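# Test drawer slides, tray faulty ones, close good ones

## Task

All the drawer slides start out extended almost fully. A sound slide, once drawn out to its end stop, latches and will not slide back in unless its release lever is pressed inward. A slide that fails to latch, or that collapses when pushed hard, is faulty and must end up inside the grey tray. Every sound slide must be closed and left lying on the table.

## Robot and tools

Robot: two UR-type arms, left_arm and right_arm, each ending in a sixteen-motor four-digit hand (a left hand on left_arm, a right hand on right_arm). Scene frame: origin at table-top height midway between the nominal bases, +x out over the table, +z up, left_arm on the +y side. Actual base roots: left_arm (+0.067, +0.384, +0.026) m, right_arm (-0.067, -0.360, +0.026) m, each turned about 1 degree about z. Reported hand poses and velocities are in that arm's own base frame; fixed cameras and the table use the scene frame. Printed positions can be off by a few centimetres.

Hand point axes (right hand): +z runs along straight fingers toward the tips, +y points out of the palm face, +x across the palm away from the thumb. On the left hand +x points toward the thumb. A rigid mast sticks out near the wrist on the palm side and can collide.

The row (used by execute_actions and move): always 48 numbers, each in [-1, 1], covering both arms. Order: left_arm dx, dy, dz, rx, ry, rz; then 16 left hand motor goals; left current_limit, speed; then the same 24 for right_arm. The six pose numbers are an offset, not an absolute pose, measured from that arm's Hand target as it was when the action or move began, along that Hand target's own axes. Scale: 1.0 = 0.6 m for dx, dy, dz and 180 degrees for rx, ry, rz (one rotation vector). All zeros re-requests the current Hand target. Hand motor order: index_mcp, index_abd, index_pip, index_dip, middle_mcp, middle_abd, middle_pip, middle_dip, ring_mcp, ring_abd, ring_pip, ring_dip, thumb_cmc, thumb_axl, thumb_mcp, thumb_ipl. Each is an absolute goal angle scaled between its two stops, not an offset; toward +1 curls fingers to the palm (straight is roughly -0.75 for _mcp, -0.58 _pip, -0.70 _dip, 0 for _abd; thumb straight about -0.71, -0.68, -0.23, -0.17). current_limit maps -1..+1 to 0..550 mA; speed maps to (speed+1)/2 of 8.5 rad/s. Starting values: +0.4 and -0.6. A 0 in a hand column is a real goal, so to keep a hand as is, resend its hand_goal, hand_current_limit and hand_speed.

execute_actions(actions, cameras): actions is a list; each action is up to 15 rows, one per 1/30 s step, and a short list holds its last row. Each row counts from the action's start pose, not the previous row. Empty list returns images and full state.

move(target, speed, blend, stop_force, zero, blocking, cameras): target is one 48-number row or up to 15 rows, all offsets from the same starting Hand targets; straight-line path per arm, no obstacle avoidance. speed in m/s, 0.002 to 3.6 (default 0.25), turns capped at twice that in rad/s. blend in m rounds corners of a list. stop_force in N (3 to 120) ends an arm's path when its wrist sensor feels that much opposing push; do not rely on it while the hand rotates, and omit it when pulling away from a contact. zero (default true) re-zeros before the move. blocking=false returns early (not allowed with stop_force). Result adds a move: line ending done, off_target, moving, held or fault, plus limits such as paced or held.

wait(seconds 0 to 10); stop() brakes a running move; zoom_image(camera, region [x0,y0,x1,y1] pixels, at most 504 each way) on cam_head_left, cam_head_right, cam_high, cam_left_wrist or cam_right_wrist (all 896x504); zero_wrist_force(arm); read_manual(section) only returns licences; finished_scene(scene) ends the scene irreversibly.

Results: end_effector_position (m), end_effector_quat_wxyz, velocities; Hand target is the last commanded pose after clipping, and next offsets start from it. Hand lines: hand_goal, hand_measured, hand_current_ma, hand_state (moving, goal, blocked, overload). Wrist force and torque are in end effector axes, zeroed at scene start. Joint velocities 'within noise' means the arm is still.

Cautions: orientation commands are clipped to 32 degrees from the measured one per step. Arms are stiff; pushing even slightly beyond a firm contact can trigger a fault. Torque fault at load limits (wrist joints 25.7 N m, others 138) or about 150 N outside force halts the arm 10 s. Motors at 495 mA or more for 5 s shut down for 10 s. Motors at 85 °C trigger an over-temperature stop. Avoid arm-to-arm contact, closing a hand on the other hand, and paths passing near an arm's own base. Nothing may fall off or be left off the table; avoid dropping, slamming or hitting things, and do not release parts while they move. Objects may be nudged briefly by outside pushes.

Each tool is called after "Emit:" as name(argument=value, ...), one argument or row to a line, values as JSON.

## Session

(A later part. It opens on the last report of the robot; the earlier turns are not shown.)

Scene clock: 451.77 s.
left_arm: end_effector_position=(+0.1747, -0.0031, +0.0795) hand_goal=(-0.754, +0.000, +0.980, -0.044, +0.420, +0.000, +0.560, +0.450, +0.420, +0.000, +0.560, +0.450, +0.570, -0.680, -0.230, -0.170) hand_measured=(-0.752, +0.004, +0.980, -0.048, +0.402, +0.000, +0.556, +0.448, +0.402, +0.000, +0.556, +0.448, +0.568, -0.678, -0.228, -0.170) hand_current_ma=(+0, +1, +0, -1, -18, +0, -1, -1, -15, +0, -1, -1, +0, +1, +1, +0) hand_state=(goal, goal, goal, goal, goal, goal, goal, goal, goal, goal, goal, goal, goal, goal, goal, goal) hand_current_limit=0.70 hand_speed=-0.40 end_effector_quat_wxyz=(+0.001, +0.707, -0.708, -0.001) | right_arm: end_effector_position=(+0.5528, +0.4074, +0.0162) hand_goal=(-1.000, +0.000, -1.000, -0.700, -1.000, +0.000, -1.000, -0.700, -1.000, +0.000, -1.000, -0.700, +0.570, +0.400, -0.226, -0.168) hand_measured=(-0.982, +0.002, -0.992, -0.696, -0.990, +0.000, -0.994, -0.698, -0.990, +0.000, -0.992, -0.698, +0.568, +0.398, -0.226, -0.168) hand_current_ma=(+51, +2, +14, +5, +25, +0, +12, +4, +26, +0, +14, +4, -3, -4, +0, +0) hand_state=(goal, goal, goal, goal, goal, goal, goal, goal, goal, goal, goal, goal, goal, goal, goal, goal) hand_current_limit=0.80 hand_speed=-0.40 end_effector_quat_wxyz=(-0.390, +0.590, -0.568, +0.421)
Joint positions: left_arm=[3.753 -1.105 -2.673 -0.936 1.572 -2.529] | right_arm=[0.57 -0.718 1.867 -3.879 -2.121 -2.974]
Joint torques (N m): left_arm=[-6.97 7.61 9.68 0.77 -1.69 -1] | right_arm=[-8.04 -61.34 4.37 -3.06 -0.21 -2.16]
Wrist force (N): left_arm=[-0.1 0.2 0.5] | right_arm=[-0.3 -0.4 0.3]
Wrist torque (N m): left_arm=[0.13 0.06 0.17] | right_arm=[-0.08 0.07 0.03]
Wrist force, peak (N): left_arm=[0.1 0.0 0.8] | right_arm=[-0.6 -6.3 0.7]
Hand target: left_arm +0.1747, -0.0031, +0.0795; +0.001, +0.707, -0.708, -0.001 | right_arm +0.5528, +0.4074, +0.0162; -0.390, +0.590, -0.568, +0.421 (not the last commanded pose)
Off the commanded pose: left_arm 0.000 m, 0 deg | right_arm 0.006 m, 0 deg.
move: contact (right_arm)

Emit:
wait(
  seconds=0,
  cameras=["cam_right_wrist","cam_high","cam_left_wrist"],
)

Emit:
zoom_image(
  camera="cam_high",
  region=[400, 160, 600, 320],
)

Scene clock: 461.00 s.
left_arm: end_effector_position=(+0.1747, -0.0031, +0.0795) hand_goal=(-0.754, +0.000, +0.980, -0.044, +0.420, +0.000, +0.560, +0.450, +0.420, +0.000, +0.560, +0.450, +0.570, -0.680, -0.230, -0.170) hand_measured=(-0.752, +0.004, +0.980, -0.048, +0.402, +0.000, +0.556, +0.448, +0.402, +0.000, +0.556, +0.448, +0.568, -0.678, -0.228, -0.170) hand_current_ma=(+0, +1, +0, -1, -18, +0, -1, -1, -15, +0, -1, -1, +0, +1, +1, +0) hand_state=(goal, goal, goal, goal, goal, goal, goal, goal, goal, goal, goal, goal, goal, goal, goal, goal) hand_current_limit=0.70 hand_speed=-0.40 end_effector_quat_wxyz=(+0.001, +0.707, -0.708, -0.001) | right_arm: end_effector_position=(+0.5528, +0.4074, +0.0162) hand_goal=(-1.000, +0.000, -1.000, -0.700, -1.000, +0.000, -1.000, -0.700, -1.000, +0.000, -1.000, -0.700, +0.570, +0.400, -0.226, -0.168) hand_measured=(-0.982, +0.002, -0.992, -0.696, -0.990, +0.000, -0.994, -0.698, -0.990, +0.000, -0.992, -0.698, +0.568, +0.398, -0.226, -0.168) hand_current_ma=(+51, +2, +14, +5, +25, +0, +12, +4, +26, +0, +14, +4, -3, -4, +0, +0) hand_state=(goal, goal, goal, goal, goal, goal, goal, goal, goal, goal, goal, goal, goal, goal, goal, goal) hand_current_limit=0.80 hand_speed=-0.40 end_effector_quat_wxyz=(-0.390, +0.590, -0.568, +0.421)
Joint positions: left_arm=[3.753 -1.105 -2.673 -0.936 1.572 -2.529] | right_arm=[0.57 -0.718 1.867 -3.879 -2.121 -2.974]
Joint torques (N m): left_arm=[-6.38 7.08 10.46 0.65 -1.74 -0.78] | right_arm=[4.41 -59.94 3.43 -4.05 -0.52 -0.92]
Wrist force (N): left_arm=[0.1 -0.1 0.6] | right_arm=[-0.2 -0.3 0.1]
Wrist torque (N m): left_arm=[0.10 0.03 0.20] | right_arm=[-0.05 0.05 0.04]
Wrist force, peak (N): left_arm=[0.2 0.3 0.9] | right_arm=[-0.3 -0.6 0.3]
Hand target: left_arm +0.1747, -0.0031, +0.0795; +0.001, +0.707, -0.708, -0.001 | right_arm +0.5528, +0.4074, +0.0162; -0.390, +0.590, -0.568, +0.421 (not the last commanded pose)
Off the commanded pose: left_arm 0.000 m, 0 deg | right_arm 0.006 m, 0 deg.
camera_calibration:
cam_left_wrist: T_world_to_cam=[[0.60713, 0.79437, -0.0191928, -0.129452], [0.550586, -0.403147, 0.730977, -0.203333], [0.572929, -0.454366, -0.682132, 0.0749015], [0, 0, 0, 1]] pos_world=[0.147633, 0.0548922, 0.19724]
cam_right_wrist: T_world_to_cam=[[-0.216279, 0.715663, -0.664116, -0.128693], [-0.511849, 0.496132, 0.70133, 0.0223695], [0.831405, 0.49161, 0.259008, -0.537966], [0, 0, 0, 1]] pos_world=[0.430884, 0.345473, 0.0381821]
Images, in order (width x height): cam_high 896x504, cam_left_wrist 896x504, cam_right_wrist 896x504.

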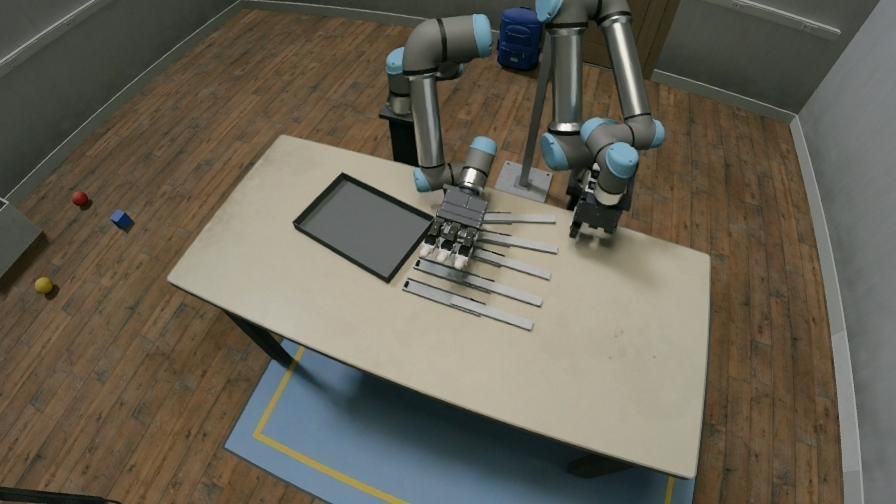

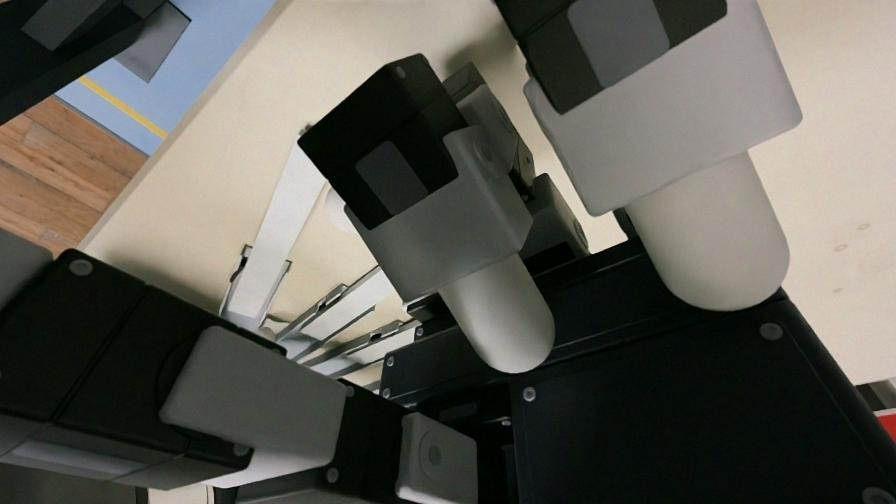

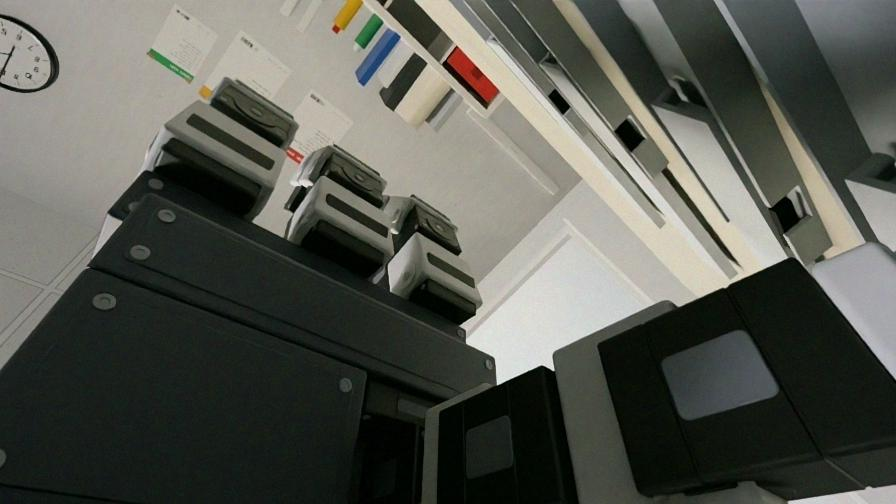

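Scaled by 2.520 from the camera's 896x504 image, which has a finer 1280x720 frame.

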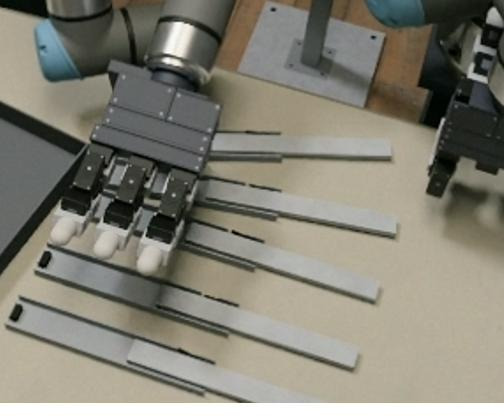

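Emit:
move(
  target=[
    [0,0,0,0,0,0,-0.753,0,0.98,-0.043,0.42,0,0.56,0.45,0.42,0,0.56,0.45,0.571,-0.68,-0.23,-0.17,0.7,-0.4,0.003,-0.0532,-0.0194,0,0,0,-1,0,-1,-0.7,-1,0,-1,-0.7,-1,0,-1,-0.7,0.571,0.401,-0.226,-0.168,0.8,-0.4],
    [0,0,0,0,0,0,-0.753,0,0.98,-0.043,0.42,0,0.56,0.45,0.42,0,0.56,0.45,0.571,-0.68,-0.23,-0.17,0.7,-0.4,0.1431,-0.0404,-0.0332,0,0,0,-1,0,-1,-0.7,-1,0,-1,-0.7,-1,0,-1,-0.7,0.571,0.401,-0.226,-0.168,0.8,-0.4],
    [0,0,0,0,0,0,-0.753,0,0.98,-0.043,0.42,0,0.56,0.45,0.42,0,0.56,0.45,0.571,-0.68,-0.23,-0.17,0.7,-0.4,0.1414,-0.0091,-0.0218,0,0,0,-1,0,-1,-0.7,-1,0,-1,-0.7,-1,0,-1,-0.7,0.571,0.401,-0.226,-0.168,0.8,-0.4],
  ],
  speed=0.12,
  blend=[0.01,0.01,0],
)

Emit:
move(
  target=[0,0,0,0,0,0,-0.753,0,0.98,-0.043,0.42,0,0.56,0.45,0.42,0,0.56,0.45,0.571,-0.68,-0.23,-0.17,0.7,-0.4,-0.0017,0.0313,0.0114,0,0,0,-1,0,-1,-0.7,-1,0,-1,-0.7,-1,0,-1,-0.7,0.571,0.401,-0.226,-0.168,0.8,-0.4],
  speed=0.02,
  stop_force=3,
)

Scene clock: 497.17 s.
left_arm: end_effector_position=(+0.1747, -0.0031, +0.0795) hand_goal=(-0.754, +0.000, +0.980, -0.044, +0.420, +0.000, +0.560, +0.450, +0.420, +0.000, +0.560, +0.450, +0.570, -0.680, -0.230, -0.170) hand_measured=(-0.752, +0.004, +0.980, -0.048, +0.402, +0.000, +0.556, +0.448, +0.402, +0.000, +0.556, +0.448, +0.568, -0.678, -0.228, -0.170) hand_current_ma=(+0, +1, +0, -1, -18, +0, -1, -1, -15, +0, -1, -1, +0, +1, +1, +0) hand_state=(goal, goal, goal, goal, goal, goal, goal, goal, goal, goal, goal, goal, goal, goal, goal, goal) hand_current_limit=0.70 hand_speed=-0.40 end_effector_quat_wxyz=(+0.001, +0.707, -0.708, -0.001) | right_arm: end_effector_position=(+0.5425, +0.3232, +0.0304) hand_goal=(-1.000, +0.000, -1.000, -0.700, -1.000, +0.000, -1.000, -0.700, -1.000, +0.000, -1.000, -0.700, +0.570, +0.400, -0.226, -0.168) hand_measured=(-0.982, +0.002, -0.992, -0.696, -0.990, +0.000, -0.994, -0.698, -0.990, +0.000, -0.992, -0.698, +0.568, +0.398, -0.226, -0.168) hand_current_ma=(+51, +2, +14, +5, +25, +0, +12, +4, +26, +0, +14, +4, -3, -4, +0, +0) hand_state=(goal, goal, goal, goal, goal, goal, goal, goal, goal, goal, goal, goal, goal, goal, goal, goal) hand_current_limit=0.80 hand_speed=-0.40 end_effector_quat_wxyz=(-0.390, +0.590, -0.568, +0.421)
Joint positions: left_arm=[3.753 -1.105 -2.673 -0.936 1.572 -2.529] | right_arm=[0.428 -0.809 2.065 -4.015 -1.99 -3.036]
Joint torques (N m): left_arm=[-6.27 7.23 9.54 1.09 -1.61 -0.3] | right_arm=[14.31 -30.49 4.75 -3.21 0.15 2.43]
Wrist force (N): left_arm=[0.1 0.2 0.4] | right_arm=[-0.1 -0.1 0.0]
Wrist torque (N m): left_arm=[0.14 0.03 0.19] | right_arm=[-0.01 0.04 0.13]
Wrist force, peak (N): left_arm=[0.5 0.5 0.8] | right_arm=[1.1 -1.5 0.0]
Hand target: left_arm +0.1747, -0.0031, +0.0795; +0.001, +0.707, -0.708, -0.001 | right_arm +0.5424, +0.3232, +0.0303; -0.390, +0.590, -0.568, +0.421
Off the commanded pose: left_arm 0.000 m, 0 deg | right_arm 0.000 m, 0 deg.
move: done

Scene clock: 499.57 s.
left_arm: end_effector_position=(+0.1747, -0.0031, +0.0795) hand_goal=(-0.754, +0.000, +0.980, -0.044, +0.420, +0.000, +0.560, +0.450, +0.420, +0.000, +0.560, +0.450, +0.570, -0.680, -0.230, -0.170) hand_measured=(-0.752, +0.004, +0.980, -0.048, +0.402, +0.000, +0.556, +0.448, +0.402, +0.000, +0.556, +0.448, +0.568, -0.678, -0.228, -0.170) hand_current_ma=(+0, +1, +0, -1, -18, +0, -1, -1, -15, +0, -1, -1, +0, +1, +1, +0) hand_state=(goal, goal, goal, goal, goal, goal, goal, goal, goal, goal, goal, goal, goal, goal, goal, goal) hand_current_limit=0.70 hand_speed=-0.40 end_effector_quat_wxyz=(+0.001, +0.707, -0.708, -0.001) | right_arm: end_effector_position=(+0.5424, +0.3232, +0.0103) hand_goal=(-1.000, +0.000, -1.000, -0.700, -1.000, +0.000, -1.000, -0.700, -1.000, +0.000, -1.000, -0.700, +0.570, +0.400, -0.226, -0.168) hand_measured=(-0.982, +0.002, -0.992, -0.696, -0.990, +0.000, -0.994, -0.698, -0.990, +0.000, -0.992, -0.698, +0.568, +0.398, -0.226, -0.168) hand_current_ma=(+51, +2, +14, +5, +25, +0, +12, +4, +26, +0, +14, +4, -3, -4, +0, +0) hand_state=(goal, goal, goal, goal, goal, goal, goal, goal, goal, goal, goal, goal, goal, goal, goal, goal) hand_current_limit=0.80 hand_speed=-0.40 end_effector_quat_wxyz=(-0.390, +0.590, -0.568, +0.421)
Joint positions: left_arm=[3.753 -1.105 -2.673 -0.936 1.572 -2.529] | right_arm=[0.428 -0.758 2.055 -4.056 -1.99 -3.036]
Joint torques (N m): left_arm=[-5.28 6.46 10.65 0.79 -1.52 -0.19] | right_arm=[-9.23 -55.77 7.14 -0.1 1.01 -1.49]
Wrist force (N): left_arm=[0.0 0.2 0.6] | right_arm=[-0.2 -0.2 0.3]
Wrist torque (N m): left_arm=[0.13 0.04 0.18] | right_arm=[-0.05 0.04 0.14]
Wrist force, peak (N): left_arm=[0.3 0.1 0.8] | right_arm=[-0.1 -0.8 0.2]
Hand target: left_arm +0.1747, -0.0031, +0.0795; +0.001, +0.707, -0.708, -0.001 | right_arm +0.5424, +0.3232, +0.0103; -0.390, +0.590, -0.568, +0.421
Off the commanded pose: left_arm 0.000 m, 0 deg | right_arm 0.000 m, 0 deg.
move: done

Emit:
move(
  target=[0,0,0,0,0,0,-0.753,0,0.98,-0.043,0.42,0,0.56,0.45,0.42,0,0.56,0.45,0.571,-0.68,-0.23,-0.17,0.7,-0.4,0,0.037,-0.1018,0,0,0,-1,0,-1,-0.7,-1,0,-1,-0.7,-1,0,-1,-0.7,0.571,0.401,-0.226,-0.168,0.8,-0.4],
  speed=0.05,
  stop_force=8,
)

Emit:
move(
  target=[
    [0,0,0,0,0,0,-0.753,0,0.98,-0.043,0.42,0,0.56,0.45,0.42,0,0.56,0.45,0.571,-0.68,-0.23,-0.17,0.7,-0.4,0.0061,-0.1095,-0.0398,0,0,0,-1,0,-1,-0.7,-1,0,-1,-0.7,-1,0,-1,-0.7,0.571,0.401,-0.226,-0.168,0.8,-0.4],
    [0,0,0,0,0,0,-0.753,0,0.98,-0.043,0.42,0,0.56,0.45,0.42,0,0.56,0.45,0.571,-0.68,-0.23,-0.17,0.7,-0.4,0.1726,-0.1013,-0.0368,0,0,0,-1,0,-1,-0.7,-1,0,-1,-0.7,-1,0,-1,-0.7,0.571,0.401,-0.226,-0.168,0.8,-0.4],
  ],
  speed=0.15,
  blend=[0.02,0],
  cameras=["cam_head_right"],
)

Emit:
zoom_image(
  camera="cam_head_right",
  region=[420, 150, 560, 290],
)

Scene clock: 515.17 s.
left_arm: end_effector_position=(+0.1747, -0.0031, +0.0795) hand_goal=(-0.754, +0.000, +0.980, -0.044, +0.420, +0.000, +0.560, +0.450, +0.420, +0.000, +0.560, +0.450, +0.570, -0.680, -0.230, -0.170) hand_measured=(-0.752, +0.004, +0.980, -0.048, +0.402, +0.000, +0.556, +0.448, +0.402, +0.000, +0.556, +0.448, +0.568, -0.678, -0.228, -0.170) hand_current_ma=(+0, +1, +0, -1, -18, +0, -1, -1, -15, +0, -1, -1, +0, +1, +1, +0) hand_state=(goal, goal, goal, goal, goal, goal, goal, goal, goal, goal, goal, goal, goal, goal, goal, goal) hand_current_limit=0.70 hand_speed=-0.40 end_effector_quat_wxyz=(+0.001, +0.707, -0.708, -0.001) | right_arm: end_effector_position=(+0.4774, +0.3232, +0.0103) hand_goal=(-1.000, +0.000, -1.000, -0.700, -1.000, +0.000, -1.000, -0.700, -1.000, +0.000, -1.000, -0.700, +0.570, +0.400, -0.226, -0.168) hand_measured=(-0.982, +0.002, -0.992, -0.696, -0.990, +0.000, -0.994, -0.698, -0.990, +0.000, -0.992, -0.698, +0.568, +0.398, -0.226, -0.168) hand_current_ma=(+51, +2, +14, +5, +25, +0, +12, +4, +26, +0, +14, +4, -2, -4, +0, +0) hand_state=(goal, goal, goal, goal, goal, goal, goal, goal, goal, goal, goal, goal, goal, goal, goal, goal) hand_current_limit=0.80 hand_speed=-0.40 end_effector_quat_wxyz=(-0.390, +0.590, -0.568, +0.421)
Joint positions: left_arm=[3.753 -1.105 -2.673 -0.936 1.572 -2.529] | right_arm=[0.496 -0.79 2.194 -4.15 -2.053 -3.007]
Joint torques (N m): left_arm=[-4.69 6.89 11.16 0.7 -1.67 0.53] | right_arm=[-11.65 -26.5 -20.13 -0.05 1.06 -2.23]
Wrist force (N): left_arm=[0.1 0.0 0.3] | right_arm=[0.0 -0.3 0.2]
Wrist torque (N m): left_arm=[0.13 0.03 0.19] | right_arm=[-0.04 0.01 0.05]
Wrist force, peak (N): left_arm=[0.1 0.1 0.9] | right_arm=[0.0 -0.7 1.2]
Hand target: left_arm +0.1747, -0.0031, +0.0795; +0.001, +0.707, -0.708, -0.001 | right_arm +0.4774, +0.3232, +0.0103; -0.390, +0.590, -0.568, +0.421
Off the commanded pose: left_arm 0.000 m, 0 deg | right_arm 0.000 m, 0 deg.
move: done

Scene clock: 516.77 s.
left_arm: end_effector_position=(+0.1747, -0.0031, +0.0795) hand_goal=(-0.754, +0.000, +0.980, -0.044, +0.420, +0.000, +0.560, +0.450, +0.420, +0.000, +0.560, +0.450, +0.570, -0.680, -0.230, -0.170) hand_measured=(-0.752, +0.004, +0.980, -0.048, +0.402, +0.000, +0.556, +0.448, +0.402, +0.000, +0.556, +0.448, +0.568, -0.678, -0.228, -0.170) hand_current_ma=(+0, +1, +0, -1, -18, +0, -1, -1, -15, +0, -1, -1, +0, +1, +1, +0) hand_state=(goal, goal, goal, goal, goal, goal, goal, goal, goal, goal, goal, goal, goal, goal, goal, goal) hand_current_limit=0.70 hand_speed=-0.40 end_effector_quat_wxyz=(+0.001, +0.707, -0.708, -0.001) | right_arm: end_effector_position=(+0.4774, +0.2233, +0.0804) hand_goal=(-1.000, +0.000, -1.000, -0.700, -1.000, +0.000, -1.000, -0.700, -1.000, +0.000, -1.000, -0.700, +0.570, +0.400, -0.226, -0.168) hand_measured=(-0.982, +0.002, -0.992, -0.696, -0.990, +0.000, -0.994, -0.698, -0.990, +0.000, -0.992, -0.698, +0.568, +0.398, -0.226, -0.168) hand_current_ma=(+51, +2, +14, +5, +25, +0, +12, +4, +26, +0, +14, +4, -2, -4, +0, +0) hand_state=(goal, goal, goal, goal, goal, goal, goal, goal, goal, goal, goal, goal, goal, goal, goal, goal) hand_current_limit=0.80 hand_speed=-0.40 end_effector_quat_wxyz=(-0.390, +0.590, -0.568, +0.421)
Joint positions: left_arm=[3.753 -1.105 -2.673 -0.936 1.572 -2.529] | right_arm=[0.242 -1.043 2.4 -4.14 -1.816 -3.107]
Joint torques (N m): left_arm=[-5.49 6.72 10.71 0.72 -1.52 0.68] | right_arm=[-11.26 -19.39 -10.98 -2.4 1.27 0.99]
Wrist force (N): left_arm=[0.2 0.1 0.7] | right_arm=[-0.3 -0.2 0.1]
Wrist torque (N m): left_arm=[0.11 0.02 0.20] | right_arm=[0.00 0.06 0.04]
Wrist force, peak (N): left_arm=[0.6 0.2 0.9] | right_arm=[1.8 0.0 0.5]
Hand target: left_arm +0.1747, -0.0031, +0.0795; +0.001, +0.707, -0.708, -0.001 | right_arm +0.4774, +0.2232, +0.0803; -0.390, +0.590, -0.568, +0.421
Off the commanded pose: left_arm 0.000 m, 0 deg | right_arm 0.000 m, 0 deg.
move: done
Images, in order (width x height): cam_head_right 896x504.

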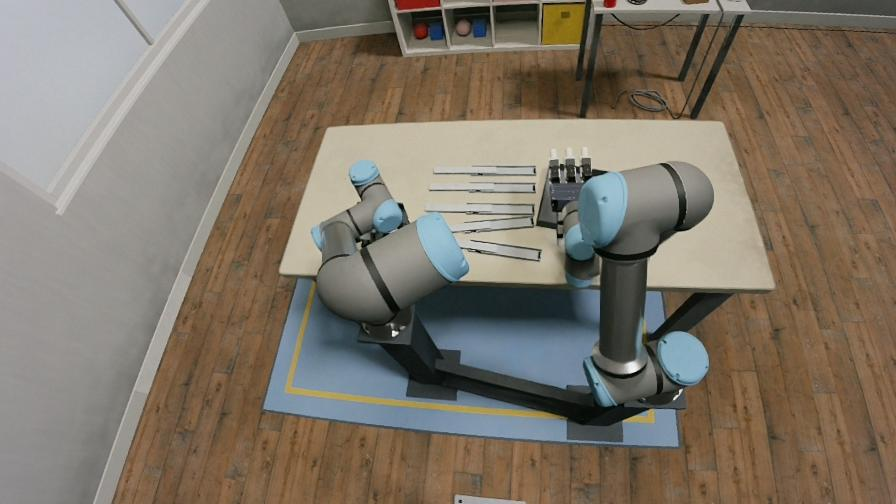

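Scaled by 3.600 from the camera's 896x504 image, which has a finer 1280x720 frame.

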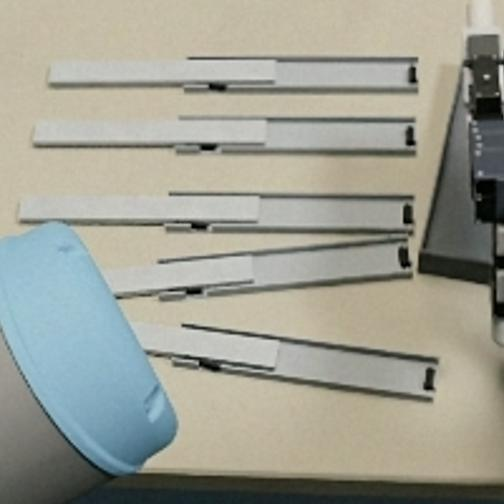

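Emit:
move(
  target=[
    [0,0,0,0,0,0,-0.753,0,0.98,-0.043,0.42,0,0.56,0.45,0.42,0,0.56,0.45,0.571,-0.68,-0.23,-0.17,0.7,-0.4,-0.1681,-0.0082,-0.003,0,0,0,-1,0,-1,-0.7,-1,0,-1,-0.7,-1,0,-1,-0.7,0.571,0.401,-0.226,-0.168,0.8,-0.4],
    [0,0,0,0,0,0,-0.753,0,0.98,-0.043,0.42,0,0.56,0.45,0.42,0,0.56,0.45,0.571,-0.68,-0.23,-0.17,0.7,-0.4,-0.1725,0.07,0.0255,0,0,0,-1,0,-1,-0.7,-1,0,-1,-0.7,-1,0,-1,-0.7,0.571,0.401,-0.226,-0.168,0.8,-0.4],
  ],
  speed=0.15,
  blend=[0.01,0],
)

Emit:
move(
  target=[0,0,0,0,0,0,-0.753,0,0.98,-0.043,0.42,0,0.56,0.45,0.42,0,0.56,0.45,0.571,-0.68,-0.23,-0.17,0.7,-0.4,-0.0017,0.0313,0.0114,0,0,0,-1,0,-1,-0.7,-1,0,-1,-0.7,-1,0,-1,-0.7,0.571,0.401,-0.226,-0.168,0.8,-0.4],
  speed=0.025,
  stop_force=3,
)

Scene clock: 541.60 s.
left_arm: end_effector_position=(+0.1747, -0.0031, +0.0795) hand_goal=(-0.754, +0.000, +0.980, -0.044, +0.420, +0.000, +0.560, +0.450, +0.420, +0.000, +0.560, +0.450, +0.570, -0.680, -0.230, -0.170) hand_measured=(-0.752, +0.004, +0.980, -0.048, +0.402, +0.000, +0.556, +0.448, +0.402, +0.000, +0.556, +0.448, +0.568, -0.678, -0.228, -0.170) hand_current_ma=(+0, +1, +0, -1, -18, +0, -1, -1, -15, +0, -1, -1, +0, +1, +1, +0) hand_state=(goal, goal, goal, goal, goal, goal, goal, goal, goal, goal, goal, goal, goal, goal, goal, goal) hand_current_limit=0.70 hand_speed=-0.40 end_effector_quat_wxyz=(+0.001, +0.707, -0.708, -0.001) | right_arm: end_effector_position=(+0.4775, +0.3242, +0.0303) hand_goal=(-1.000, +0.000, -1.000, -0.700, -1.000, +0.000, -1.000, -0.700, -1.000, +0.000, -1.000, -0.700, +0.570, +0.400, -0.226, -0.168) hand_measured=(-0.982, +0.002, -0.994, -0.696, -0.990, +0.000, -0.994, -0.698, -0.990, +0.000, -0.992, -0.698, +0.568, +0.398, -0.226, -0.168) hand_current_ma=(+50, +2, +14, +5, +25, +0, +12, +4, +26, +0, +14, +4, -1, -4, +0, +0) hand_state=(goal, goal, goal, goal, goal, goal, goal, goal, goal, goal, goal, goal, goal, goal, goal, goal) hand_current_limit=0.80 hand_speed=-0.40 end_effector_quat_wxyz=(-0.390, +0.590, -0.568, +0.421)
Joint positions: left_arm=[3.753 -1.105 -2.673 -0.936 1.572 -2.529] | right_arm=[0.498 -0.846 2.203 -4.102 -2.055 -3.006]
Joint torques (N m): left_arm=[-6.5 5.96 10.61 0.8 -1.6 1.08] | right_arm=[11.21 -28.81 6.9 -4.27 -1.82 -1.5]
Wrist force (N): left_arm=[0.1 0.1 0.4] | right_arm=[-0.1 -0.2 0.1]
Wrist torque (N m): left_arm=[0.13 0.03 0.19] | right_arm=[-0.02 0.02 0.11]
Wrist force, peak (N): left_arm=[0.3 0.2 0.9] | right_arm=[-1.2 -1.8 -0.2]
Hand target: left_arm +0.1747, -0.0031, +0.0795; +0.001, +0.707, -0.708, -0.001 | right_arm +0.4775, +0.3242, +0.0302; -0.390, +0.590, -0.568, +0.421
Off the commanded pose: left_arm 0.000 m, 0 deg | right_arm 0.000 m, 0 deg.
move: done

Scene clock: 543.70 s.
left_arm: end_effector_position=(+0.1747, -0.0031, +0.0795) hand_goal=(-0.754, +0.000, +0.980, -0.044, +0.420, +0.000, +0.560, +0.450, +0.420, +0.000, +0.560, +0.450, +0.570, -0.680, -0.230, -0.170) hand_measured=(-0.752, +0.004, +0.980, -0.048, +0.402, +0.000, +0.556, +0.448, +0.402, +0.000, +0.556, +0.448, +0.568, -0.678, -0.228, -0.170) hand_current_ma=(+0, +1, +0, -1, -18, +0, -1, -1, -15, +0, -1, -1, +0, +1, +1, +0) hand_state=(goal, goal, goal, goal, goal, goal, goal, goal, goal, goal, goal, goal, goal, goal, goal, goal) hand_current_limit=0.70 hand_speed=-0.40 end_effector_quat_wxyz=(+0.001, +0.707, -0.708, -0.001) | right_arm: end_effector_position=(+0.4775, +0.3242, +0.0102) hand_goal=(-1.000, +0.000, -1.000, -0.700, -1.000, +0.000, -1.000, -0.700, -1.000, +0.000, -1.000, -0.700, +0.570, +0.400, -0.226, -0.168) hand_measured=(-0.982, +0.002, -0.994, -0.696, -0.990, +0.000, -0.994, -0.698, -0.990, +0.000, -0.992, -0.698, +0.568, +0.398, -0.226, -0.168) hand_current_ma=(+50, +2, +14, +5, +25, +0, +12, +4, +26, +0, +14, +4, -1, -4, +0, +0) hand_state=(goal, goal, goal, goal, goal, goal, goal, goal, goal, goal, goal, goal, goal, goal, goal, goal) hand_current_limit=0.80 hand_speed=-0.40 end_effector_quat_wxyz=(-0.390, +0.590, -0.568, +0.421)
Joint positions: left_arm=[3.753 -1.105 -2.673 -0.936 1.572 -2.529] | right_arm=[0.498 -0.789 2.192 -4.148 -2.055 -3.006]
Joint torques (N m): left_arm=[-5.62 6.95 10.41 0.92 -1.61 1.28] | right_arm=[-10.22 -53.02 9.14 0 1.01 -0.23]
Wrist force (N): left_arm=[0.0 0.4 0.5] | right_arm=[0.0 0.0 0.2]
Wrist torque (N m): left_arm=[0.18 0.05 0.17] | right_arm=[-0.01 0.02 0.12]
Wrist force, peak (N): left_arm=[0.4 0.0 0.9] | right_arm=[-0.4 -0.4 0.1]
Hand target: left_arm +0.1747, -0.0031, +0.0795; +0.001, +0.707, -0.708, -0.001 | right_arm +0.4775, +0.3242, +0.0102; -0.390, +0.590, -0.568, +0.421
Off the commanded pose: left_arm 0.000 m, 0 deg | right_arm 0.000 m, 0 deg.
move: done

Emit:
move(
  target=[0,0,0,0,0,0,-0.753,0,0.98,-0.043,0.42,0,0.56,0.45,0.42,0,0.56,0.45,0.571,-0.68,-0.23,-0.17,0.7,-0.4,0,-0.0205,0.0564,0,0,0,-1,0,-1,-0.7,-1,0,-1,-0.7,-1,0,-1,-0.7,0.571,0.401,-0.226,-0.168,0.8,-0.4],
  speed=0.05,
  stop_force=8,
)

Emit:
move(
  target=[
    [0,0,0,0,0,0,-0.753,0,0.98,-0.043,0.42,0,0.56,0.45,0.42,0,0.56,0.45,0.571,-0.68,-0.23,-0.17,0.7,-0.4,0.0061,-0.1095,-0.0398,0,0,0,-1,0,-1,-0.7,-1,0,-1,-0.7,-1,0,-1,-0.7,0.571,0.401,-0.226,-0.168,0.8,-0.4],
    [0,0,0,0,0,0,-0.753,0,0.98,-0.043,0.42,0,0.56,0.45,0.42,0,0.56,0.45,0.571,-0.68,-0.23,-0.17,0.7,-0.4,0.0096,-0.1557,0.0871,0,0,0,-1,0,-1,-0.7,-1,0,-1,-0.7,-1,0,-1,-0.7,0.571,0.401,-0.226,-0.168,0.8,-0.4],
    [0,0,0,0,0,0,-0.753,0,0.98,-0.043,0.42,0,0.56,0.45,0.42,0,0.56,0.45,0.571,-0.68,-0.23,-0.17,0.7,-0.4,0.0052,-0.0775,0.1156,0,0,0,-1,0,-1,-0.7,-1,0,-1,-0.7,-1,0,-1,-0.7,0.571,0.401,-0.226,-0.168,0.8,-0.4],
  ],
  speed=0.15,
  blend=[0.01,0.01,0],
)

Emit:
move(
  target=[0,0,0,0,0,0,-0.753,0,0.98,-0.043,0.42,0,0.56,0.45,0.42,0,0.56,0.45,0.571,-0.68,-0.23,-0.17,0.7,-0.4,-0.0017,0.0313,0.0114,0,0,0,-1,0,-1,-0.7,-1,0,-1,-0.7,-1,0,-1,-0.7,0.571,0.401,-0.226,-0.168,0.8,-0.4],
  speed=0.025,
  stop_force=3,
)

Scene clock: 558.63 s.
left_arm: end_effector_position=(+0.1747, -0.0031, +0.0795) hand_goal=(-0.754, +0.000, +0.980, -0.044, +0.420, +0.000, +0.560, +0.450, +0.420, +0.000, +0.560, +0.450, +0.570, -0.680, -0.230, -0.170) hand_measured=(-0.752, +0.004, +0.980, -0.048, +0.402, +0.000, +0.556, +0.448, +0.402, +0.000, +0.556, +0.448, +0.568, -0.678, -0.228, -0.170) hand_current_ma=(+0, +1, +0, -1, -18, +0, -1, -1, -15, +0, -1, -1, +0, +1, +1, +0) hand_state=(goal, goal, goal, goal, goal, goal, goal, goal, goal, goal, goal, goal, goal, goal, goal, goal) hand_current_limit=0.70 hand_speed=-0.40 end_effector_quat_wxyz=(+0.001, +0.707, -0.708, -0.001) | right_arm: end_effector_position=(+0.5135, +0.3241, +0.0102) hand_goal=(-1.000, +0.000, -1.000, -0.700, -1.000, +0.000, -1.000, -0.700, -1.000, +0.000, -1.000, -0.700, +0.570, +0.400, -0.226, -0.168) hand_measured=(-0.982, +0.002, -0.994, -0.696, -0.990, +0.000, -0.994, -0.698, -0.990, +0.000, -0.992, -0.698, +0.568, +0.398, -0.226, -0.168) hand_current_ma=(+50, +2, +14, +5, +25, +0, +12, +4, +26, +0, +14, +4, -1, -4, +0, +0) hand_state=(goal, goal, goal, goal, goal, goal, goal, goal, goal, goal, goal, goal, goal, goal, goal, goal) hand_current_limit=0.80 hand_speed=-0.40 end_effector_quat_wxyz=(-0.390, +0.590, -0.568, +0.421)
Joint positions: left_arm=[3.753 -1.105 -2.673 -0.936 1.572 -2.529] | right_arm=[0.459 -0.773 2.117 -4.097 -2.018 -3.023]
Joint torques (N m): left_arm=[-5 7.01 10.49 0.87 -1.7 1.76] | right_arm=[13.17 -55.06 7.42 -4.87 -1.57 2.24]
Wrist force (N): left_arm=[0.0 0.0 0.5] | right_arm=[0.0 -0.3 0.3]
Wrist torque (N m): left_arm=[0.11 0.05 0.18] | right_arm=[-0.06 0.01 0.16]
Wrist force, peak (N): left_arm=[-0.1 0.4 0.8] | right_arm=[0.1 -0.4 0.5]
Hand target: left_arm +0.1747, -0.0031, +0.0795; +0.001, +0.707, -0.708, -0.001 | right_arm +0.5135, +0.3241, +0.0102; -0.390, +0.590, -0.568, +0.421
Off the commanded pose: left_arm 0.000 m, 0 deg | right_arm 0.000 m, 0 deg.
move: done

Scene clock: 560.43 s.
left_arm: end_effector_position=(+0.1747, -0.0031, +0.0795) hand_goal=(-0.754, +0.000, +0.980, -0.044, +0.420, +0.000, +0.560, +0.450, +0.420, +0.000, +0.560, +0.450, +0.570, -0.680, -0.230, -0.170) hand_measured=(-0.752, +0.004, +0.980, -0.048, +0.402, +0.000, +0.556, +0.448, +0.402, +0.000, +0.556, +0.448, +0.568, -0.678, -0.228, -0.170) hand_current_ma=(+0, +1, +0, -1, -18, +0, -1, -1, -15, +0, -1, -1, +0, +1, +1, +0) hand_state=(goal, goal, goal, goal, goal, goal, goal, goal, goal, goal, goal, goal, goal, goal, goal, goal) hand_current_limit=0.70 hand_speed=-0.40 end_effector_quat_wxyz=(+0.001, +0.707, -0.708, -0.001) | right_arm: end_effector_position=(+0.5946, +0.3221, +0.0305) hand_goal=(-1.000, +0.000, -1.000, -0.700, -1.000, +0.000, -1.000, -0.700, -1.000, +0.000, -1.000, -0.700, +0.570, +0.400, -0.226, -0.168) hand_measured=(-0.982, +0.002, -0.994, -0.696, -0.990, +0.000, -0.994, -0.698, -0.990, +0.000, -0.994, -0.698, +0.568, +0.398, -0.226, -0.168) hand_current_ma=(+50, +2, +14, +5, +25, +0, +12, +4, +26, +0, +14, +4, -1, -4, +0, +0) hand_state=(goal, goal, goal, goal, goal, goal, goal, goal, goal, goal, goal, goal, goal, goal, goal, goal) hand_current_limit=0.80 hand_speed=-0.40 end_effector_quat_wxyz=(-0.390, +0.590, -0.568, +0.421)
Joint positions: left_arm=[3.753 -1.105 -2.673 -0.936 1.572 -2.529] | right_arm=[0.383 -0.771 1.944 -3.939 -1.948 -3.054]
Joint torques (N m): left_arm=[-5.09 7.02 10.04 0.71 -1.76 1.87] | right_arm=[12.37 -34.36 3.45 -2.99 -1.86 0.15]
Wrist force (N): left_arm=[0.1 -0.1 0.5] | right_arm=[-0.1 -0.3 0.3]
Wrist torque (N m): left_arm=[0.09 0.03 0.19] | right_arm=[-0.06 0.04 0.14]
Wrist force, peak (N): left_arm=[0.5 0.2 0.7] | right_arm=[0.8 -2.0 1.0]
Hand target: left_arm +0.1747, -0.0031, +0.0795; +0.001, +0.707, -0.708, -0.001 | right_arm +0.5945, +0.3221, +0.0304; -0.390, +0.590, -0.568, +0.421
Off the commanded pose: left_arm 0.000 m, 0 deg | right_arm 0.000 m, 0 deg.
move: done

Scene clock: 561.80 s.
left_arm: end_effector_position=(+0.1747, -0.0031, +0.0795) hand_goal=(-0.754, +0.000, +0.980, -0.044, +0.420, +0.000, +0.560, +0.450, +0.420, +0.000, +0.560, +0.450, +0.570, -0.680, -0.230, -0.170) hand_measured=(-0.752, +0.004, +0.980, -0.048, +0.402, +0.000, +0.556, +0.448, +0.402, +0.000, +0.556, +0.448, +0.568, -0.678, -0.228, -0.170) hand_current_ma=(+0, +1, +0, -1, -18, +0, -1, -1, -15, +0, -1, -1, +0, +1, +1, +0) hand_state=(goal, goal, goal, goal, goal, goal, goal, goal, goal, goal, goal, goal, goal, goal, goal, goal) hand_current_limit=0.70 hand_speed=-0.40 end_effector_quat_wxyz=(+0.001, +0.707, -0.708, -0.001) | right_arm: end_effector_position=(+0.5945, +0.3220, +0.0203) hand_goal=(-1.000, +0.000, -1.000, -0.700, -1.000, +0.000, -1.000, -0.700, -1.000, +0.000, -1.000, -0.700, +0.570, +0.400, -0.226, -0.168) hand_measured=(-0.982, +0.002, -0.994, -0.696, -0.990, +0.000, -0.994, -0.698, -0.990, +0.000, -0.994, -0.698, +0.568, +0.398, -0.226, -0.168) hand_current_ma=(+50, +2, +13, +5, +25, +0, +12, +4, +26, +0, +14, +4, -1, -4, +0, +0) hand_state=(goal, goal, goal, goal, goal, goal, goal, goal, goal, goal, goal, goal, goal, goal, goal, goal) hand_current_limit=0.80 hand_speed=-0.40 end_effector_quat_wxyz=(-0.390, +0.590, -0.568, +0.421)
Joint positions: left_arm=[3.753 -1.105 -2.673 -0.936 1.572 -2.529] | right_arm=[0.383 -0.747 1.94 -3.958 -1.948 -3.054]
Joint torques (N m): left_arm=[-5.52 7.21 10.26 0.87 -1.5 2.05] | right_arm=[8.8 -48.49 4.5 -4.63 -0.46 2.46]
Wrist force (N): left_arm=[0.1 -0.1 0.6] | right_arm=[-0.2 -2.6 -0.4]
Wrist torque (N m): left_arm=[0.08 0.03 0.20] | right_arm=[-0.32 0.10 -0.03]
Wrist force, peak (N): left_arm=[0.3 0.2 0.8] | right_arm=[0.8 -17.6 -5.4]
Hand target: left_arm +0.1747, -0.0031, +0.0795; +0.001, +0.707, -0.708, -0.001 | right_arm +0.5945, +0.3220, +0.0203; -0.390, +0.590, -0.568, +0.421 (not the last commanded pose)
Off the commanded pose: left_arm 0.000 m, 0 deg | right_arm 0.010 m, 0 deg.
move: contact (right_arm)

Emit:
move(
  target=[
    [0,0,0,0,0,0,-0.753,0,0.98,-0.043,0.42,0,0.56,0.45,0.42,0,0.56,0.45,0.571,-0.68,-0.23,-0.17,0.7,-0.4,0.0008,-0.0145,-0.0053,0,0,0,-1,0,-1,-0.7,-1,0,-1,-0.7,-1,0,-1,-0.7,0.571,0.401,-0.226,-0.168,0.8,-0.4],
    [0,0,0,0,0,0,-0.753,0,0.98,-0.043,0.42,0,0.56,0.45,0.42,0,0.56,0.45,0.571,-0.68,-0.23,-0.17,0.7,-0.4,-0.0409,-0.0149,-0.0105,0,0,0,-1,0,-1,-0.7,-1,0,-1,-0.7,-1,0,-1,-0.7,0.571,0.401,-0.226,-0.168,0.8,-0.4],
  ],
  speed=0.08,
)

Emit:
move(
  target=[0,0,0,0,0,0,-0.753,0,0.98,-0.043,0.42,0,0.56,0.45,0.42,0,0.56,0.45,0.571,-0.68,-0.23,-0.17,0.7,-0.4,-0.0016,0.029,0.0106,0,0,0,-1,0,-1,-0.7,-1,0,-1,-0.7,-1,0,-1,-0.7,0.571,0.401,-0.226,-0.168,0.8,-0.4],
  speed=0.02,
  stop_force=3,
)

Scene clock: 576.57 s.
left_arm: end_effector_position=(+0.1747, -0.0031, +0.0795) hand_goal=(-0.754, +0.000, +0.980, -0.044, +0.420, +0.000, +0.560, +0.450, +0.420, +0.000, +0.560, +0.450, +0.570, -0.680, -0.230, -0.170) hand_measured=(-0.752, +0.004, +0.980, -0.048, +0.402, +0.000, +0.556, +0.448, +0.402, +0.000, +0.556, +0.448, +0.568, -0.678, -0.228, -0.170) hand_current_ma=(+0, +1, +0, -1, -18, +0, -1, -1, -15, +0, -1, -1, +0, +1, +1, +0) hand_state=(goal, goal, goal, goal, goal, goal, goal, goal, goal, goal, goal, goal, goal, goal, goal, goal) hand_current_limit=0.70 hand_speed=-0.40 end_effector_quat_wxyz=(+0.001, +0.707, -0.708, -0.001) | right_arm: end_effector_position=(+0.5917, +0.3472, +0.0294) hand_goal=(-1.000, +0.000, -1.000, -0.700, -1.000, +0.000, -1.000, -0.700, -1.000, +0.000, -1.000, -0.700, +0.570, +0.400, -0.226, -0.168) hand_measured=(-0.982, +0.002, -0.994, -0.696, -0.990, +0.000, -0.994, -0.698, -0.990, +0.000, -0.994, -0.698, +0.568, +0.398, -0.226, -0.168) hand_current_ma=(+50, +2, +13, +5, +25, +0, +12, +4, +26, +0, +14, +4, -1, -4, +0, +0) hand_state=(goal, goal, goal, goal, goal, goal, goal, goal, goal, goal, goal, goal, goal, goal, goal, goal) hand_current_limit=0.80 hand_speed=-0.40 end_effector_quat_wxyz=(-0.390, +0.590, -0.568, +0.421)
Joint positions: left_arm=[3.753 -1.105 -2.673 -0.936 1.572 -2.529] | right_arm=[0.431 -0.756 1.905 -3.907 -1.993 -3.034]
Joint torques (N m): left_arm=[-5.3 6.34 9.86 0.92 -1.71 1.95] | right_arm=[-10.81 -59.12 4.16 -4.77 1.29 -2.13]
Wrist force (N): left_arm=[0.3 0.2 0.9] | right_arm=[0.1 -0.5 0.2]
Wrist torque (N m): left_arm=[0.10 0.02 0.21] | right_arm=[-0.09 0.01 0.07]
Wrist force, peak (N): left_arm=[0.3 0.2 0.9] | right_arm=[-0.3 -2.9 -0.2]
Hand target: left_arm +0.1747, -0.0031, +0.0795; +0.001, +0.707, -0.708, -0.001 | right_arm +0.5917, +0.3471, +0.0296; -0.390, +0.590, -0.568, +0.421
Off the commanded pose: left_arm 0.000 m, 0 deg | right_arm 0.000 m, 0 deg.
move: done

Scene clock: 578.50 s.
left_arm: end_effector_position=(+0.1747, -0.0031, +0.0795) hand_goal=(-0.754, +0.000, +0.980, -0.044, +0.420, +0.000, +0.560, +0.450, +0.420, +0.000, +0.560, +0.450, +0.570, -0.680, -0.230, -0.170) hand_measured=(-0.752, +0.004, +0.980, -0.048, +0.402, +0.000, +0.556, +0.448, +0.402, +0.000, +0.556, +0.448, +0.568, -0.678, -0.228, -0.170) hand_current_ma=(+0, +1, +0, -1, -18, +0, -1, -1, -15, +0, -1, -1, +0, +1, +1, +0) hand_state=(goal, goal, goal, goal, goal, goal, goal, goal, goal, goal, goal, goal, goal, goal, goal, goal) hand_current_limit=0.70 hand_speed=-0.40 end_effector_quat_wxyz=(+0.001, +0.707, -0.708, -0.001) | right_arm: end_effector_position=(+0.5917, +0.3471, +0.0110) hand_goal=(-1.000, +0.000, -1.000, -0.700, -1.000, +0.000, -1.000, -0.700, -1.000, +0.000, -1.000, -0.700, +0.570, +0.400, -0.226, -0.168) hand_measured=(-0.982, +0.002, -0.994, -0.696, -0.990, +0.000, -0.994, -0.698, -0.990, +0.000, -0.994, -0.698, +0.568, +0.398, -0.226, -0.168) hand_current_ma=(+50, +2, +13, +5, +25, +0, +12, +4, +26, +0, +14, +4, -1, -4, +0, +0) hand_state=(goal, goal, goal, goal, goal, goal, goal, goal, goal, goal, goal, goal, goal, goal, goal, goal) hand_current_limit=0.80 hand_speed=-0.40 end_effector_quat_wxyz=(-0.390, +0.590, -0.568, +0.421)
Joint positions: left_arm=[3.753 -1.105 -2.673 -0.936 1.572 -2.529] | right_arm=[0.431 -0.714 1.896 -3.941 -1.993 -3.035]
Joint torques (N m): left_arm=[-4.24 5.96 9.83 0.72 -1.48 1.95] | right_arm=[-10.16 -59.14 3.92 -0.16 0.71 -2.11]
Wrist force (N): left_arm=[0.2 -0.1 0.4] | right_arm=[-0.2 -0.3 0.0]
Wrist torque (N m): left_arm=[0.11 0.02 0.19] | right_arm=[-0.05 0.05 0.06]
Wrist force, peak (N): left_arm=[0.2 0.2 0.9] | right_arm=[-0.2 -0.8 0.2]
Hand target: left_arm +0.1747, -0.0031, +0.0795; +0.001, +0.707, -0.708, -0.001 | right_arm +0.5917, +0.3471, +0.0110; -0.390, +0.590, -0.568, +0.421
Off the commanded pose: left_arm 0.000 m, 0 deg | right_arm 0.000 m, 0 deg.
move: done

Emit:
move(
  target=[0,0,0,0,0,0,-0.753,0,0.98,-0.043,0.42,0,0.56,0.45,0.42,0,0.56,0.45,0.571,-0.68,-0.23,-0.17,0.7,-0.4,0,0.0143,-0.0392,0,0,0,-1,0,-1,-0.7,-1,0,-1,-0.7,-1,0,-1,-0.7,0.571,0.401,-0.226,-0.168,0.8,-0.4],
  speed=0.05,
  stop_force=8,
)

Emit:
move(
  target=[
    [0,0,0,0,0,0,-0.753,0,0.98,-0.043,0.42,0,0.56,0.45,0.42,0,0.56,0.45,0.571,-0.68,-0.23,-0.17,0.7,-0.4,0.0061,-0.1095,-0.0398,0,0,0,-1,0,-1,-0.7,-1,0,-1,-0.7,-1,0,-1,-0.7,0.571,0.401,-0.226,-0.168,0.8,-0.4],
    [0,0,0,0,0,0,-0.753,0,0.98,-0.043,0.42,0,0.56,0.45,0.42,0,0.56,0.45,0.571,-0.68,-0.23,-0.17,0.7,-0.4,0.206,-0.0997,-0.0362,0,0,0,-1,0,-1,-0.7,-1,0,-1,-0.7,-1,0,-1,-0.7,0.571,0.401,-0.226,-0.168,0.8,-0.4],
  ],
  speed=0.18,
  blend=[0.02,0],
  cameras=["cam_head_right"],
)

Emit:
zoom_image(
  camera="cam_head_right",
  region=[420, 150, 560, 290],
)

Scene clock: 596.77 s.
left_arm: end_effector_position=(+0.1747, -0.0031, +0.0795) hand_goal=(-0.754, +0.000, +0.980, -0.044, +0.420, +0.000, +0.560, +0.450, +0.420, +0.000, +0.560, +0.450, +0.570, -0.680, -0.230, -0.170) hand_measured=(-0.752, +0.004, +0.980, -0.048, +0.402, +0.000, +0.556, +0.448, +0.402, +0.000, +0.556, +0.448, +0.568, -0.678, -0.228, -0.170) hand_current_ma=(+0, +1, +0, -1, -18, +0, -1, -1, -15, +0, -1, -1, +0, +1, +1, +0) hand_state=(goal, goal, goal, goal, goal, goal, goal, goal, goal, goal, goal, goal, goal, goal, goal, goal) hand_current_limit=0.70 hand_speed=-0.40 end_effector_quat_wxyz=(+0.001, +0.707, -0.708, -0.001) | right_arm: end_effector_position=(+0.5667, +0.3471, +0.0110) hand_goal=(-1.000, +0.000, -1.000, -0.700, -1.000, +0.000, -1.000, -0.700, -1.000, +0.000, -1.000, -0.700, +0.570, +0.400, -0.226, -0.168) hand_measured=(-0.982, +0.002, -0.994, -0.696, -0.990, +0.000, -0.994, -0.698, -0.990, +0.000, -0.994, -0.698, +0.568, +0.398, -0.226, -0.168) hand_current_ma=(+50, +2, +13, +5, +25, +0, +12, +4, +26, +0, +14, +4, -1, -4, +0, +0) hand_state=(goal, goal, goal, goal, goal, goal, goal, goal, goal, goal, goal, goal, goal, goal, goal, goal) hand_current_limit=0.80 hand_speed=-0.40 end_effector_quat_wxyz=(-0.390, +0.590, -0.568, +0.421)
Joint positions: left_arm=[3.753 -1.105 -2.673 -0.936 1.572 -2.529] | right_arm=[0.452 -0.732 1.956 -3.978 -2.012 -3.026]
Joint torques (N m): left_arm=[-4.46 6.52 8.94 0.92 -1.59 2.12] | right_arm=[-10.06 -34.14 -23.3 -0.01 1.08 -2.08]
Wrist force (N): left_arm=[0.1 0.0 0.4] | right_arm=[0.0 -0.5 0.2]
Wrist torque (N m): left_arm=[0.12 0.04 0.19] | right_arm=[-0.08 0.02 0.05]
Wrist force, peak (N): left_arm=[0.3 0.3 0.9] | right_arm=[0.5 -0.4 1.1]
Hand target: left_arm +0.1747, -0.0031, +0.0795; +0.001, +0.707, -0.708, -0.001 | right_arm +0.5667, +0.3471, +0.0110; -0.390, +0.590, -0.568, +0.421
Off the commanded pose: left_arm 0.000 m, 0 deg | right_arm 0.000 m, 0 deg.
move: done

Scene clock: 598.30 s.
left_arm: end_effector_position=(+0.1747, -0.0031, +0.0795) hand_goal=(-0.754, +0.000, +0.980, -0.044, +0.420, +0.000, +0.560, +0.450, +0.420, +0.000, +0.560, +0.450, +0.570, -0.680, -0.230, -0.170) hand_measured=(-0.752, +0.004, +0.980, -0.048, +0.402, +0.000, +0.556, +0.448, +0.402, +0.000, +0.556, +0.448, +0.568, -0.678, -0.228, -0.170) hand_current_ma=(+0, +1, +0, -1, -18, +0, -1, -1, -15, +0, -1, -1, +0, +1, +1, +0) hand_state=(goal, goal, goal, goal, goal, goal, goal, goal, goal, goal, goal, goal, goal, goal, goal, goal) hand_current_limit=0.70 hand_speed=-0.40 end_effector_quat_wxyz=(+0.001, +0.707, -0.708, -0.001) | right_arm: end_effector_position=(+0.5666, +0.2271, +0.0812) hand_goal=(-1.000, +0.000, -1.000, -0.700, -1.000, +0.000, -1.000, -0.700, -1.000, +0.000, -1.000, -0.700, +0.570, +0.400, -0.226, -0.168) hand_measured=(-0.982, +0.002, -0.994, -0.696, -0.990, +0.000, -0.994, -0.698, -0.990, +0.000, -0.994, -0.698, +0.570, +0.398, -0.226, -0.168) hand_current_ma=(+50, +2, +13, +5, +25, +0, +12, +4, +26, +0, +14, +4, -1, -4, +0, +0) hand_state=(goal, goal, goal, goal, goal, goal, goal, goal, goal, goal, goal, goal, goal, goal, goal, goal) hand_current_limit=0.80 hand_speed=-0.40 end_effector_quat_wxyz=(-0.390, +0.590, -0.568, +0.421)
Joint positions: left_arm=[3.753 -1.105 -2.673 -0.936 1.572 -2.529] | right_arm=[0.2 -0.971 2.177 -3.992 -1.777 -3.122]
Joint torques (N m): left_arm=[-5.05 6.95 10.76 0.81 -1.62 1.91] | right_arm=[-9.7 -24.43 -14.01 -1.85 1.29 1.14]
Wrist force (N): left_arm=[0.1 0.3 0.7] | right_arm=[-0.3 -0.3 0.2]
Wrist torque (N m): left_arm=[0.14 0.04 0.18] | right_arm=[-0.03 0.07 0.04]
Wrist force, peak (N): left_arm=[0.4 0.0 0.9] | right_arm=[-0.1 2.0 1.1]
Hand target: left_arm +0.1747, -0.0031, +0.0795; +0.001, +0.707, -0.708, -0.001 | right_arm +0.5666, +0.2270, +0.0811; -0.390, +0.590, -0.568, +0.421
Off the commanded pose: left_arm 0.000 m, 0 deg | right_arm 0.000 m, 0 deg.
move: done
Images, in order (width x height): cam_head_right 896x504.

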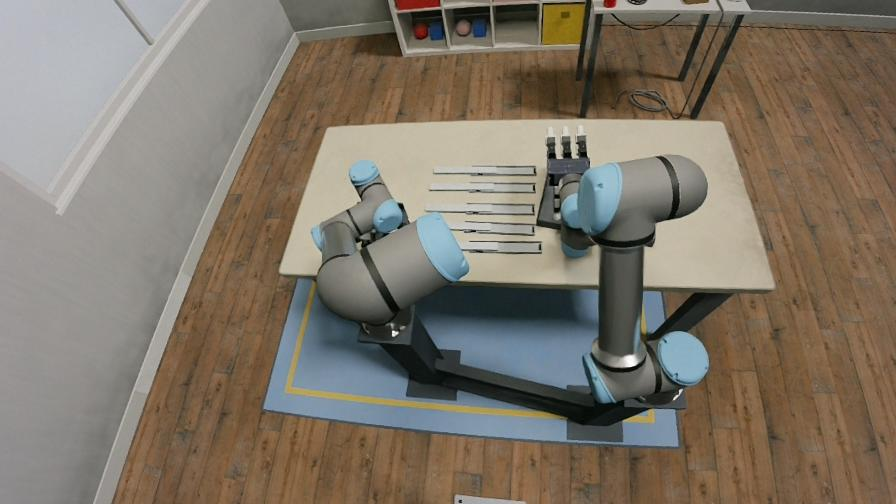

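Scaled by 3.600 from the camera's 896x504 image, which has a finer 1280x720 frame.

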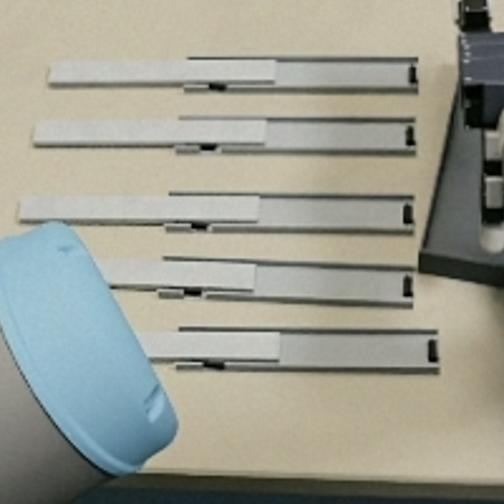

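Emit:
move(
  target=[
    [0.07,-0.0375,0,0,0,0,-0.753,0,0.98,-0.043,0.42,0,0.56,0.45,0.42,0,0.56,0.45,0.571,-0.68,-0.23,-0.17,0.7,-0.4,-0.3912,0.041,-0.1725,0,0,0,-1,0,-1,-0.7,-1,0,-1,-0.7,-1,0,-1,-0.7,0.571,0.401,-0.226,-0.168,0.8,-0.4],
    [0.07,-0.0375,0.0833,0,0,0,-0.753,0,0.98,-0.043,0.42,0,0.56,0.45,0.42,0,0.56,0.45,0.571,-0.68,-0.23,-0.17,0.7,-0.4,-0.3956,0.1192,-0.144,0,0,0,-1,0,-1,-0.7,-1,0,-1,-0.7,-1,0,-1,-0.7,0.571,0.401,-0.226,-0.168,0.8,-0.4],
  ],
  speed=0.18,
)

Emit:
move(
  target=[0,0,0,0,0,0,-0.753,0,0.98,-0.043,0.42,0,0.56,0.45,0.42,0,0.56,0.45,0.571,-0.68,-0.23,-0.17,0.7,-0.4,-0.0018,0.0322,0.0117,0,0,0,-1,0,-1,-0.7,-1,0,-1,-0.7,-1,0,-1,-0.7,0.571,0.401,-0.226,-0.168,0.8,-0.4],
  speed=0.025,
  stop_force=3,
  cameras=["cam_head_right","cam_left_wrist"],
)

Emit:
zoom_image(
  camera="cam_head_right",
  region=[360, 150, 560, 290],
)

Scene clock: 635.90 s.
left_arm: end_effector_position=(+0.1971, -0.0452, +0.0295) hand_goal=(-0.754, +0.000, +0.980, -0.044, +0.420, +0.000, +0.560, +0.450, +0.420, +0.000, +0.560, +0.450, +0.570, -0.680, -0.230, -0.170) hand_measured=(-0.752, -0.002, +0.980, -0.048, +0.402, +0.000, +0.556, +0.448, +0.404, +0.000, +0.556, +0.448, +0.568, -0.678, -0.228, -0.170) hand_current_ma=(+0, -1, +0, -1, -17, +0, -1, -1, -15, +0, -1, -1, +0, +1, +1, +0) hand_state=(goal, goal, goal, goal, goal, goal, goal, goal, goal, goal, goal, goal, goal, goal, goal, goal) hand_current_limit=0.70 hand_speed=-0.40 end_effector_quat_wxyz=(+0.001, +0.707, -0.707, -0.001) end_effector_velocity=(+0.002, +0.001, +0.000) end_effector_angular_velocity=(+0.002, -0.005, -0.001) | right_arm: end_effector_position=(+0.4611, +0.4622, +0.0310) hand_goal=(-1.000, +0.000, -1.000, -0.700, -1.000, +0.000, -1.000, -0.700, -1.000, +0.000, -1.000, -0.700, +0.570, +0.400, -0.226, -0.168) hand_measured=(-0.982, +0.002, -0.994, -0.696, -0.990, +0.000, -0.994, -0.698, -0.990, +0.000, -0.994, -0.698, +0.570, +0.398, -0.226, -0.168) hand_current_ma=(+49, +2, +13, +5, +25, +0, +12, +4, +26, +0, +14, +4, -1, -4, +0, +0) hand_state=(goal, goal, goal, goal, goal, goal, goal, goal, goal, goal, goal, goal, goal, goal, goal, goal) hand_current_limit=0.80 hand_speed=-0.40 end_effector_quat_wxyz=(-0.390, +0.590, -0.568, +0.421)
Joint positions: left_arm=[3.552 -1.397 -2.708 -0.61 1.571 -2.73] | right_arm=[0.765 -0.775 1.928 -3.821 -2.297 -2.87]
Joint velocities: left_arm=[0 -0.003 0.002 0.006 0 0.001] | right_arm=[within noise]
Joint torques (N m): left_arm=[3.54 -1.17 5.96 4.94 1.57 0.49] | right_arm=[11.21 -33.78 2.81 -4.18 -1.8 -2.34]
Wrist force (N): left_arm=[-0.1 -0.1 -1.2] | right_arm=[-0.1 -0.4 0.2]
Wrist torque (N m): left_arm=[0.25 0.06 0.24] | right_arm=[-0.07 0.04 0.13]
Wrist force, peak (N): left_arm=[0.0 0.4 1.8] | right_arm=[0.0 -2.4 -0.2]
Hand target: left_arm +0.1971, -0.0452, +0.0295; +0.001, +0.707, -0.708, -0.001 | right_arm +0.4611, +0.4621, +0.0309; -0.390, +0.590, -0.568, +0.421
Off the commanded pose: left_arm 0.000 m, 0 deg | right_arm 0.000 m, 0 deg.
move: done

Scene clock: 637.70 s.
left_arm: end_effector_position=(+0.1971, -0.0452, +0.0295) hand_goal=(-0.754, +0.000, +0.980, -0.044, +0.420, +0.000, +0.560, +0.450, +0.420, +0.000, +0.560, +0.450, +0.570, -0.680, -0.230, -0.170) hand_measured=(-0.752, -0.002, +0.980, -0.048, +0.402, +0.000, +0.556, +0.448, +0.404, +0.000, +0.556, +0.448, +0.568, -0.678, -0.228, -0.170) hand_current_ma=(+0, -1, +0, -1, -17, +0, -1, -1, -15, +0, -1, -1, +0, +1, +1, +0) hand_state=(goal, goal, goal, goal, goal, goal, goal, goal, goal, goal, goal, goal, goal, goal, goal, goal) hand_current_limit=0.70 hand_speed=-0.40 end_effector_quat_wxyz=(+0.001, +0.707, -0.708, -0.001) | right_arm: end_effector_position=(+0.4611, +0.4621, +0.0103) hand_goal=(-1.000, +0.000, -1.000, -0.700, -1.000, +0.000, -1.000, -0.700, -1.000, +0.000, -1.000, -0.700, +0.570, +0.400, -0.226, -0.168) hand_measured=(-0.982, +0.002, -0.994, -0.696, -0.990, +0.000, -0.994, -0.698, -0.990, +0.000, -0.994, -0.698, +0.570, +0.398, -0.226, -0.168) hand_current_ma=(+49, +2, +13, +5, +25, +0, +12, +4, +26, +0, +14, +4, -1, -4, +0, +0) hand_state=(goal, goal, goal, goal, goal, goal, goal, goal, goal, goal, goal, goal, goal, goal, goal, goal) hand_current_limit=0.80 hand_speed=-0.40 end_effector_quat_wxyz=(-0.390, +0.590, -0.568, +0.421)
Joint positions: left_arm=[3.552 -1.397 -2.708 -0.61 1.571 -2.73] | right_arm=[0.765 -0.728 1.919 -3.859 -2.297 -2.87]
Joint torques (N m): left_arm=[7.88 0.26 5.66 4.61 -1.23 2.51] | right_arm=[6.1 -58.55 4.74 0.18 0.49 -1.77]
Wrist force (N): left_arm=[0.0 -0.3 -1.4] | right_arm=[0.0 -0.3 0.3]
Wrist torque (N m): left_arm=[0.24 0.07 0.26] | right_arm=[-0.07 0.01 0.15]
Wrist force, peak (N): left_arm=[0.0 0.2 -1.8] | right_arm=[0.1 -0.6 0.5]
Hand target: left_arm +0.1971, -0.0452, +0.0295; +0.001, +0.707, -0.708, -0.001 | right_arm +0.4611, +0.4621, +0.0103; -0.390, +0.590, -0.568, +0.421
Off the commanded pose: left_arm 0.000 m, 0 deg | right_arm 0.000 m, 0 deg.
move: done
camera_calibration:
cam_left_wrist: T_world_to_cam=[[0.60713, 0.79437, -0.0191928, -0.110507], [0.550586, -0.403147, 0.730977, -0.196034], [0.572929, -0.454366, -0.682132, 0.00888983], [0, 0, 0, 1]] pos_world=[0.169933, 0.0127922, 0.14724]
Images, in order (width x height): cam_head_right 896x504, cam_left_wrist 896x504.

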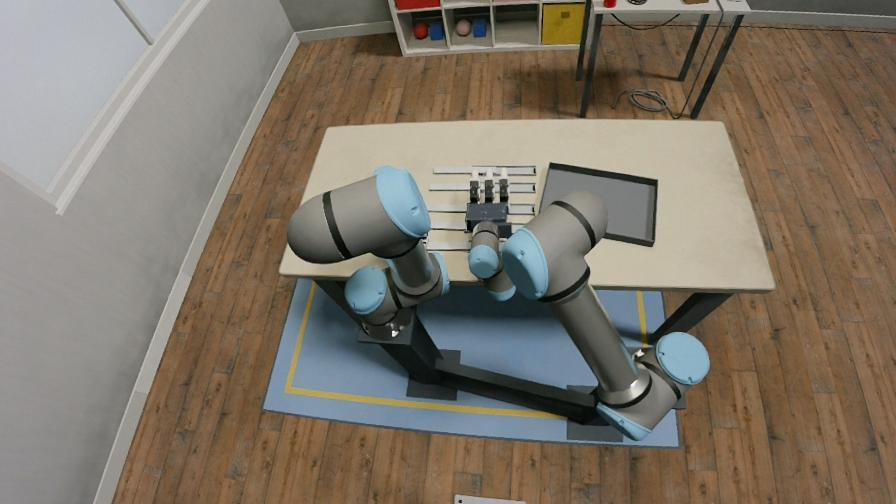

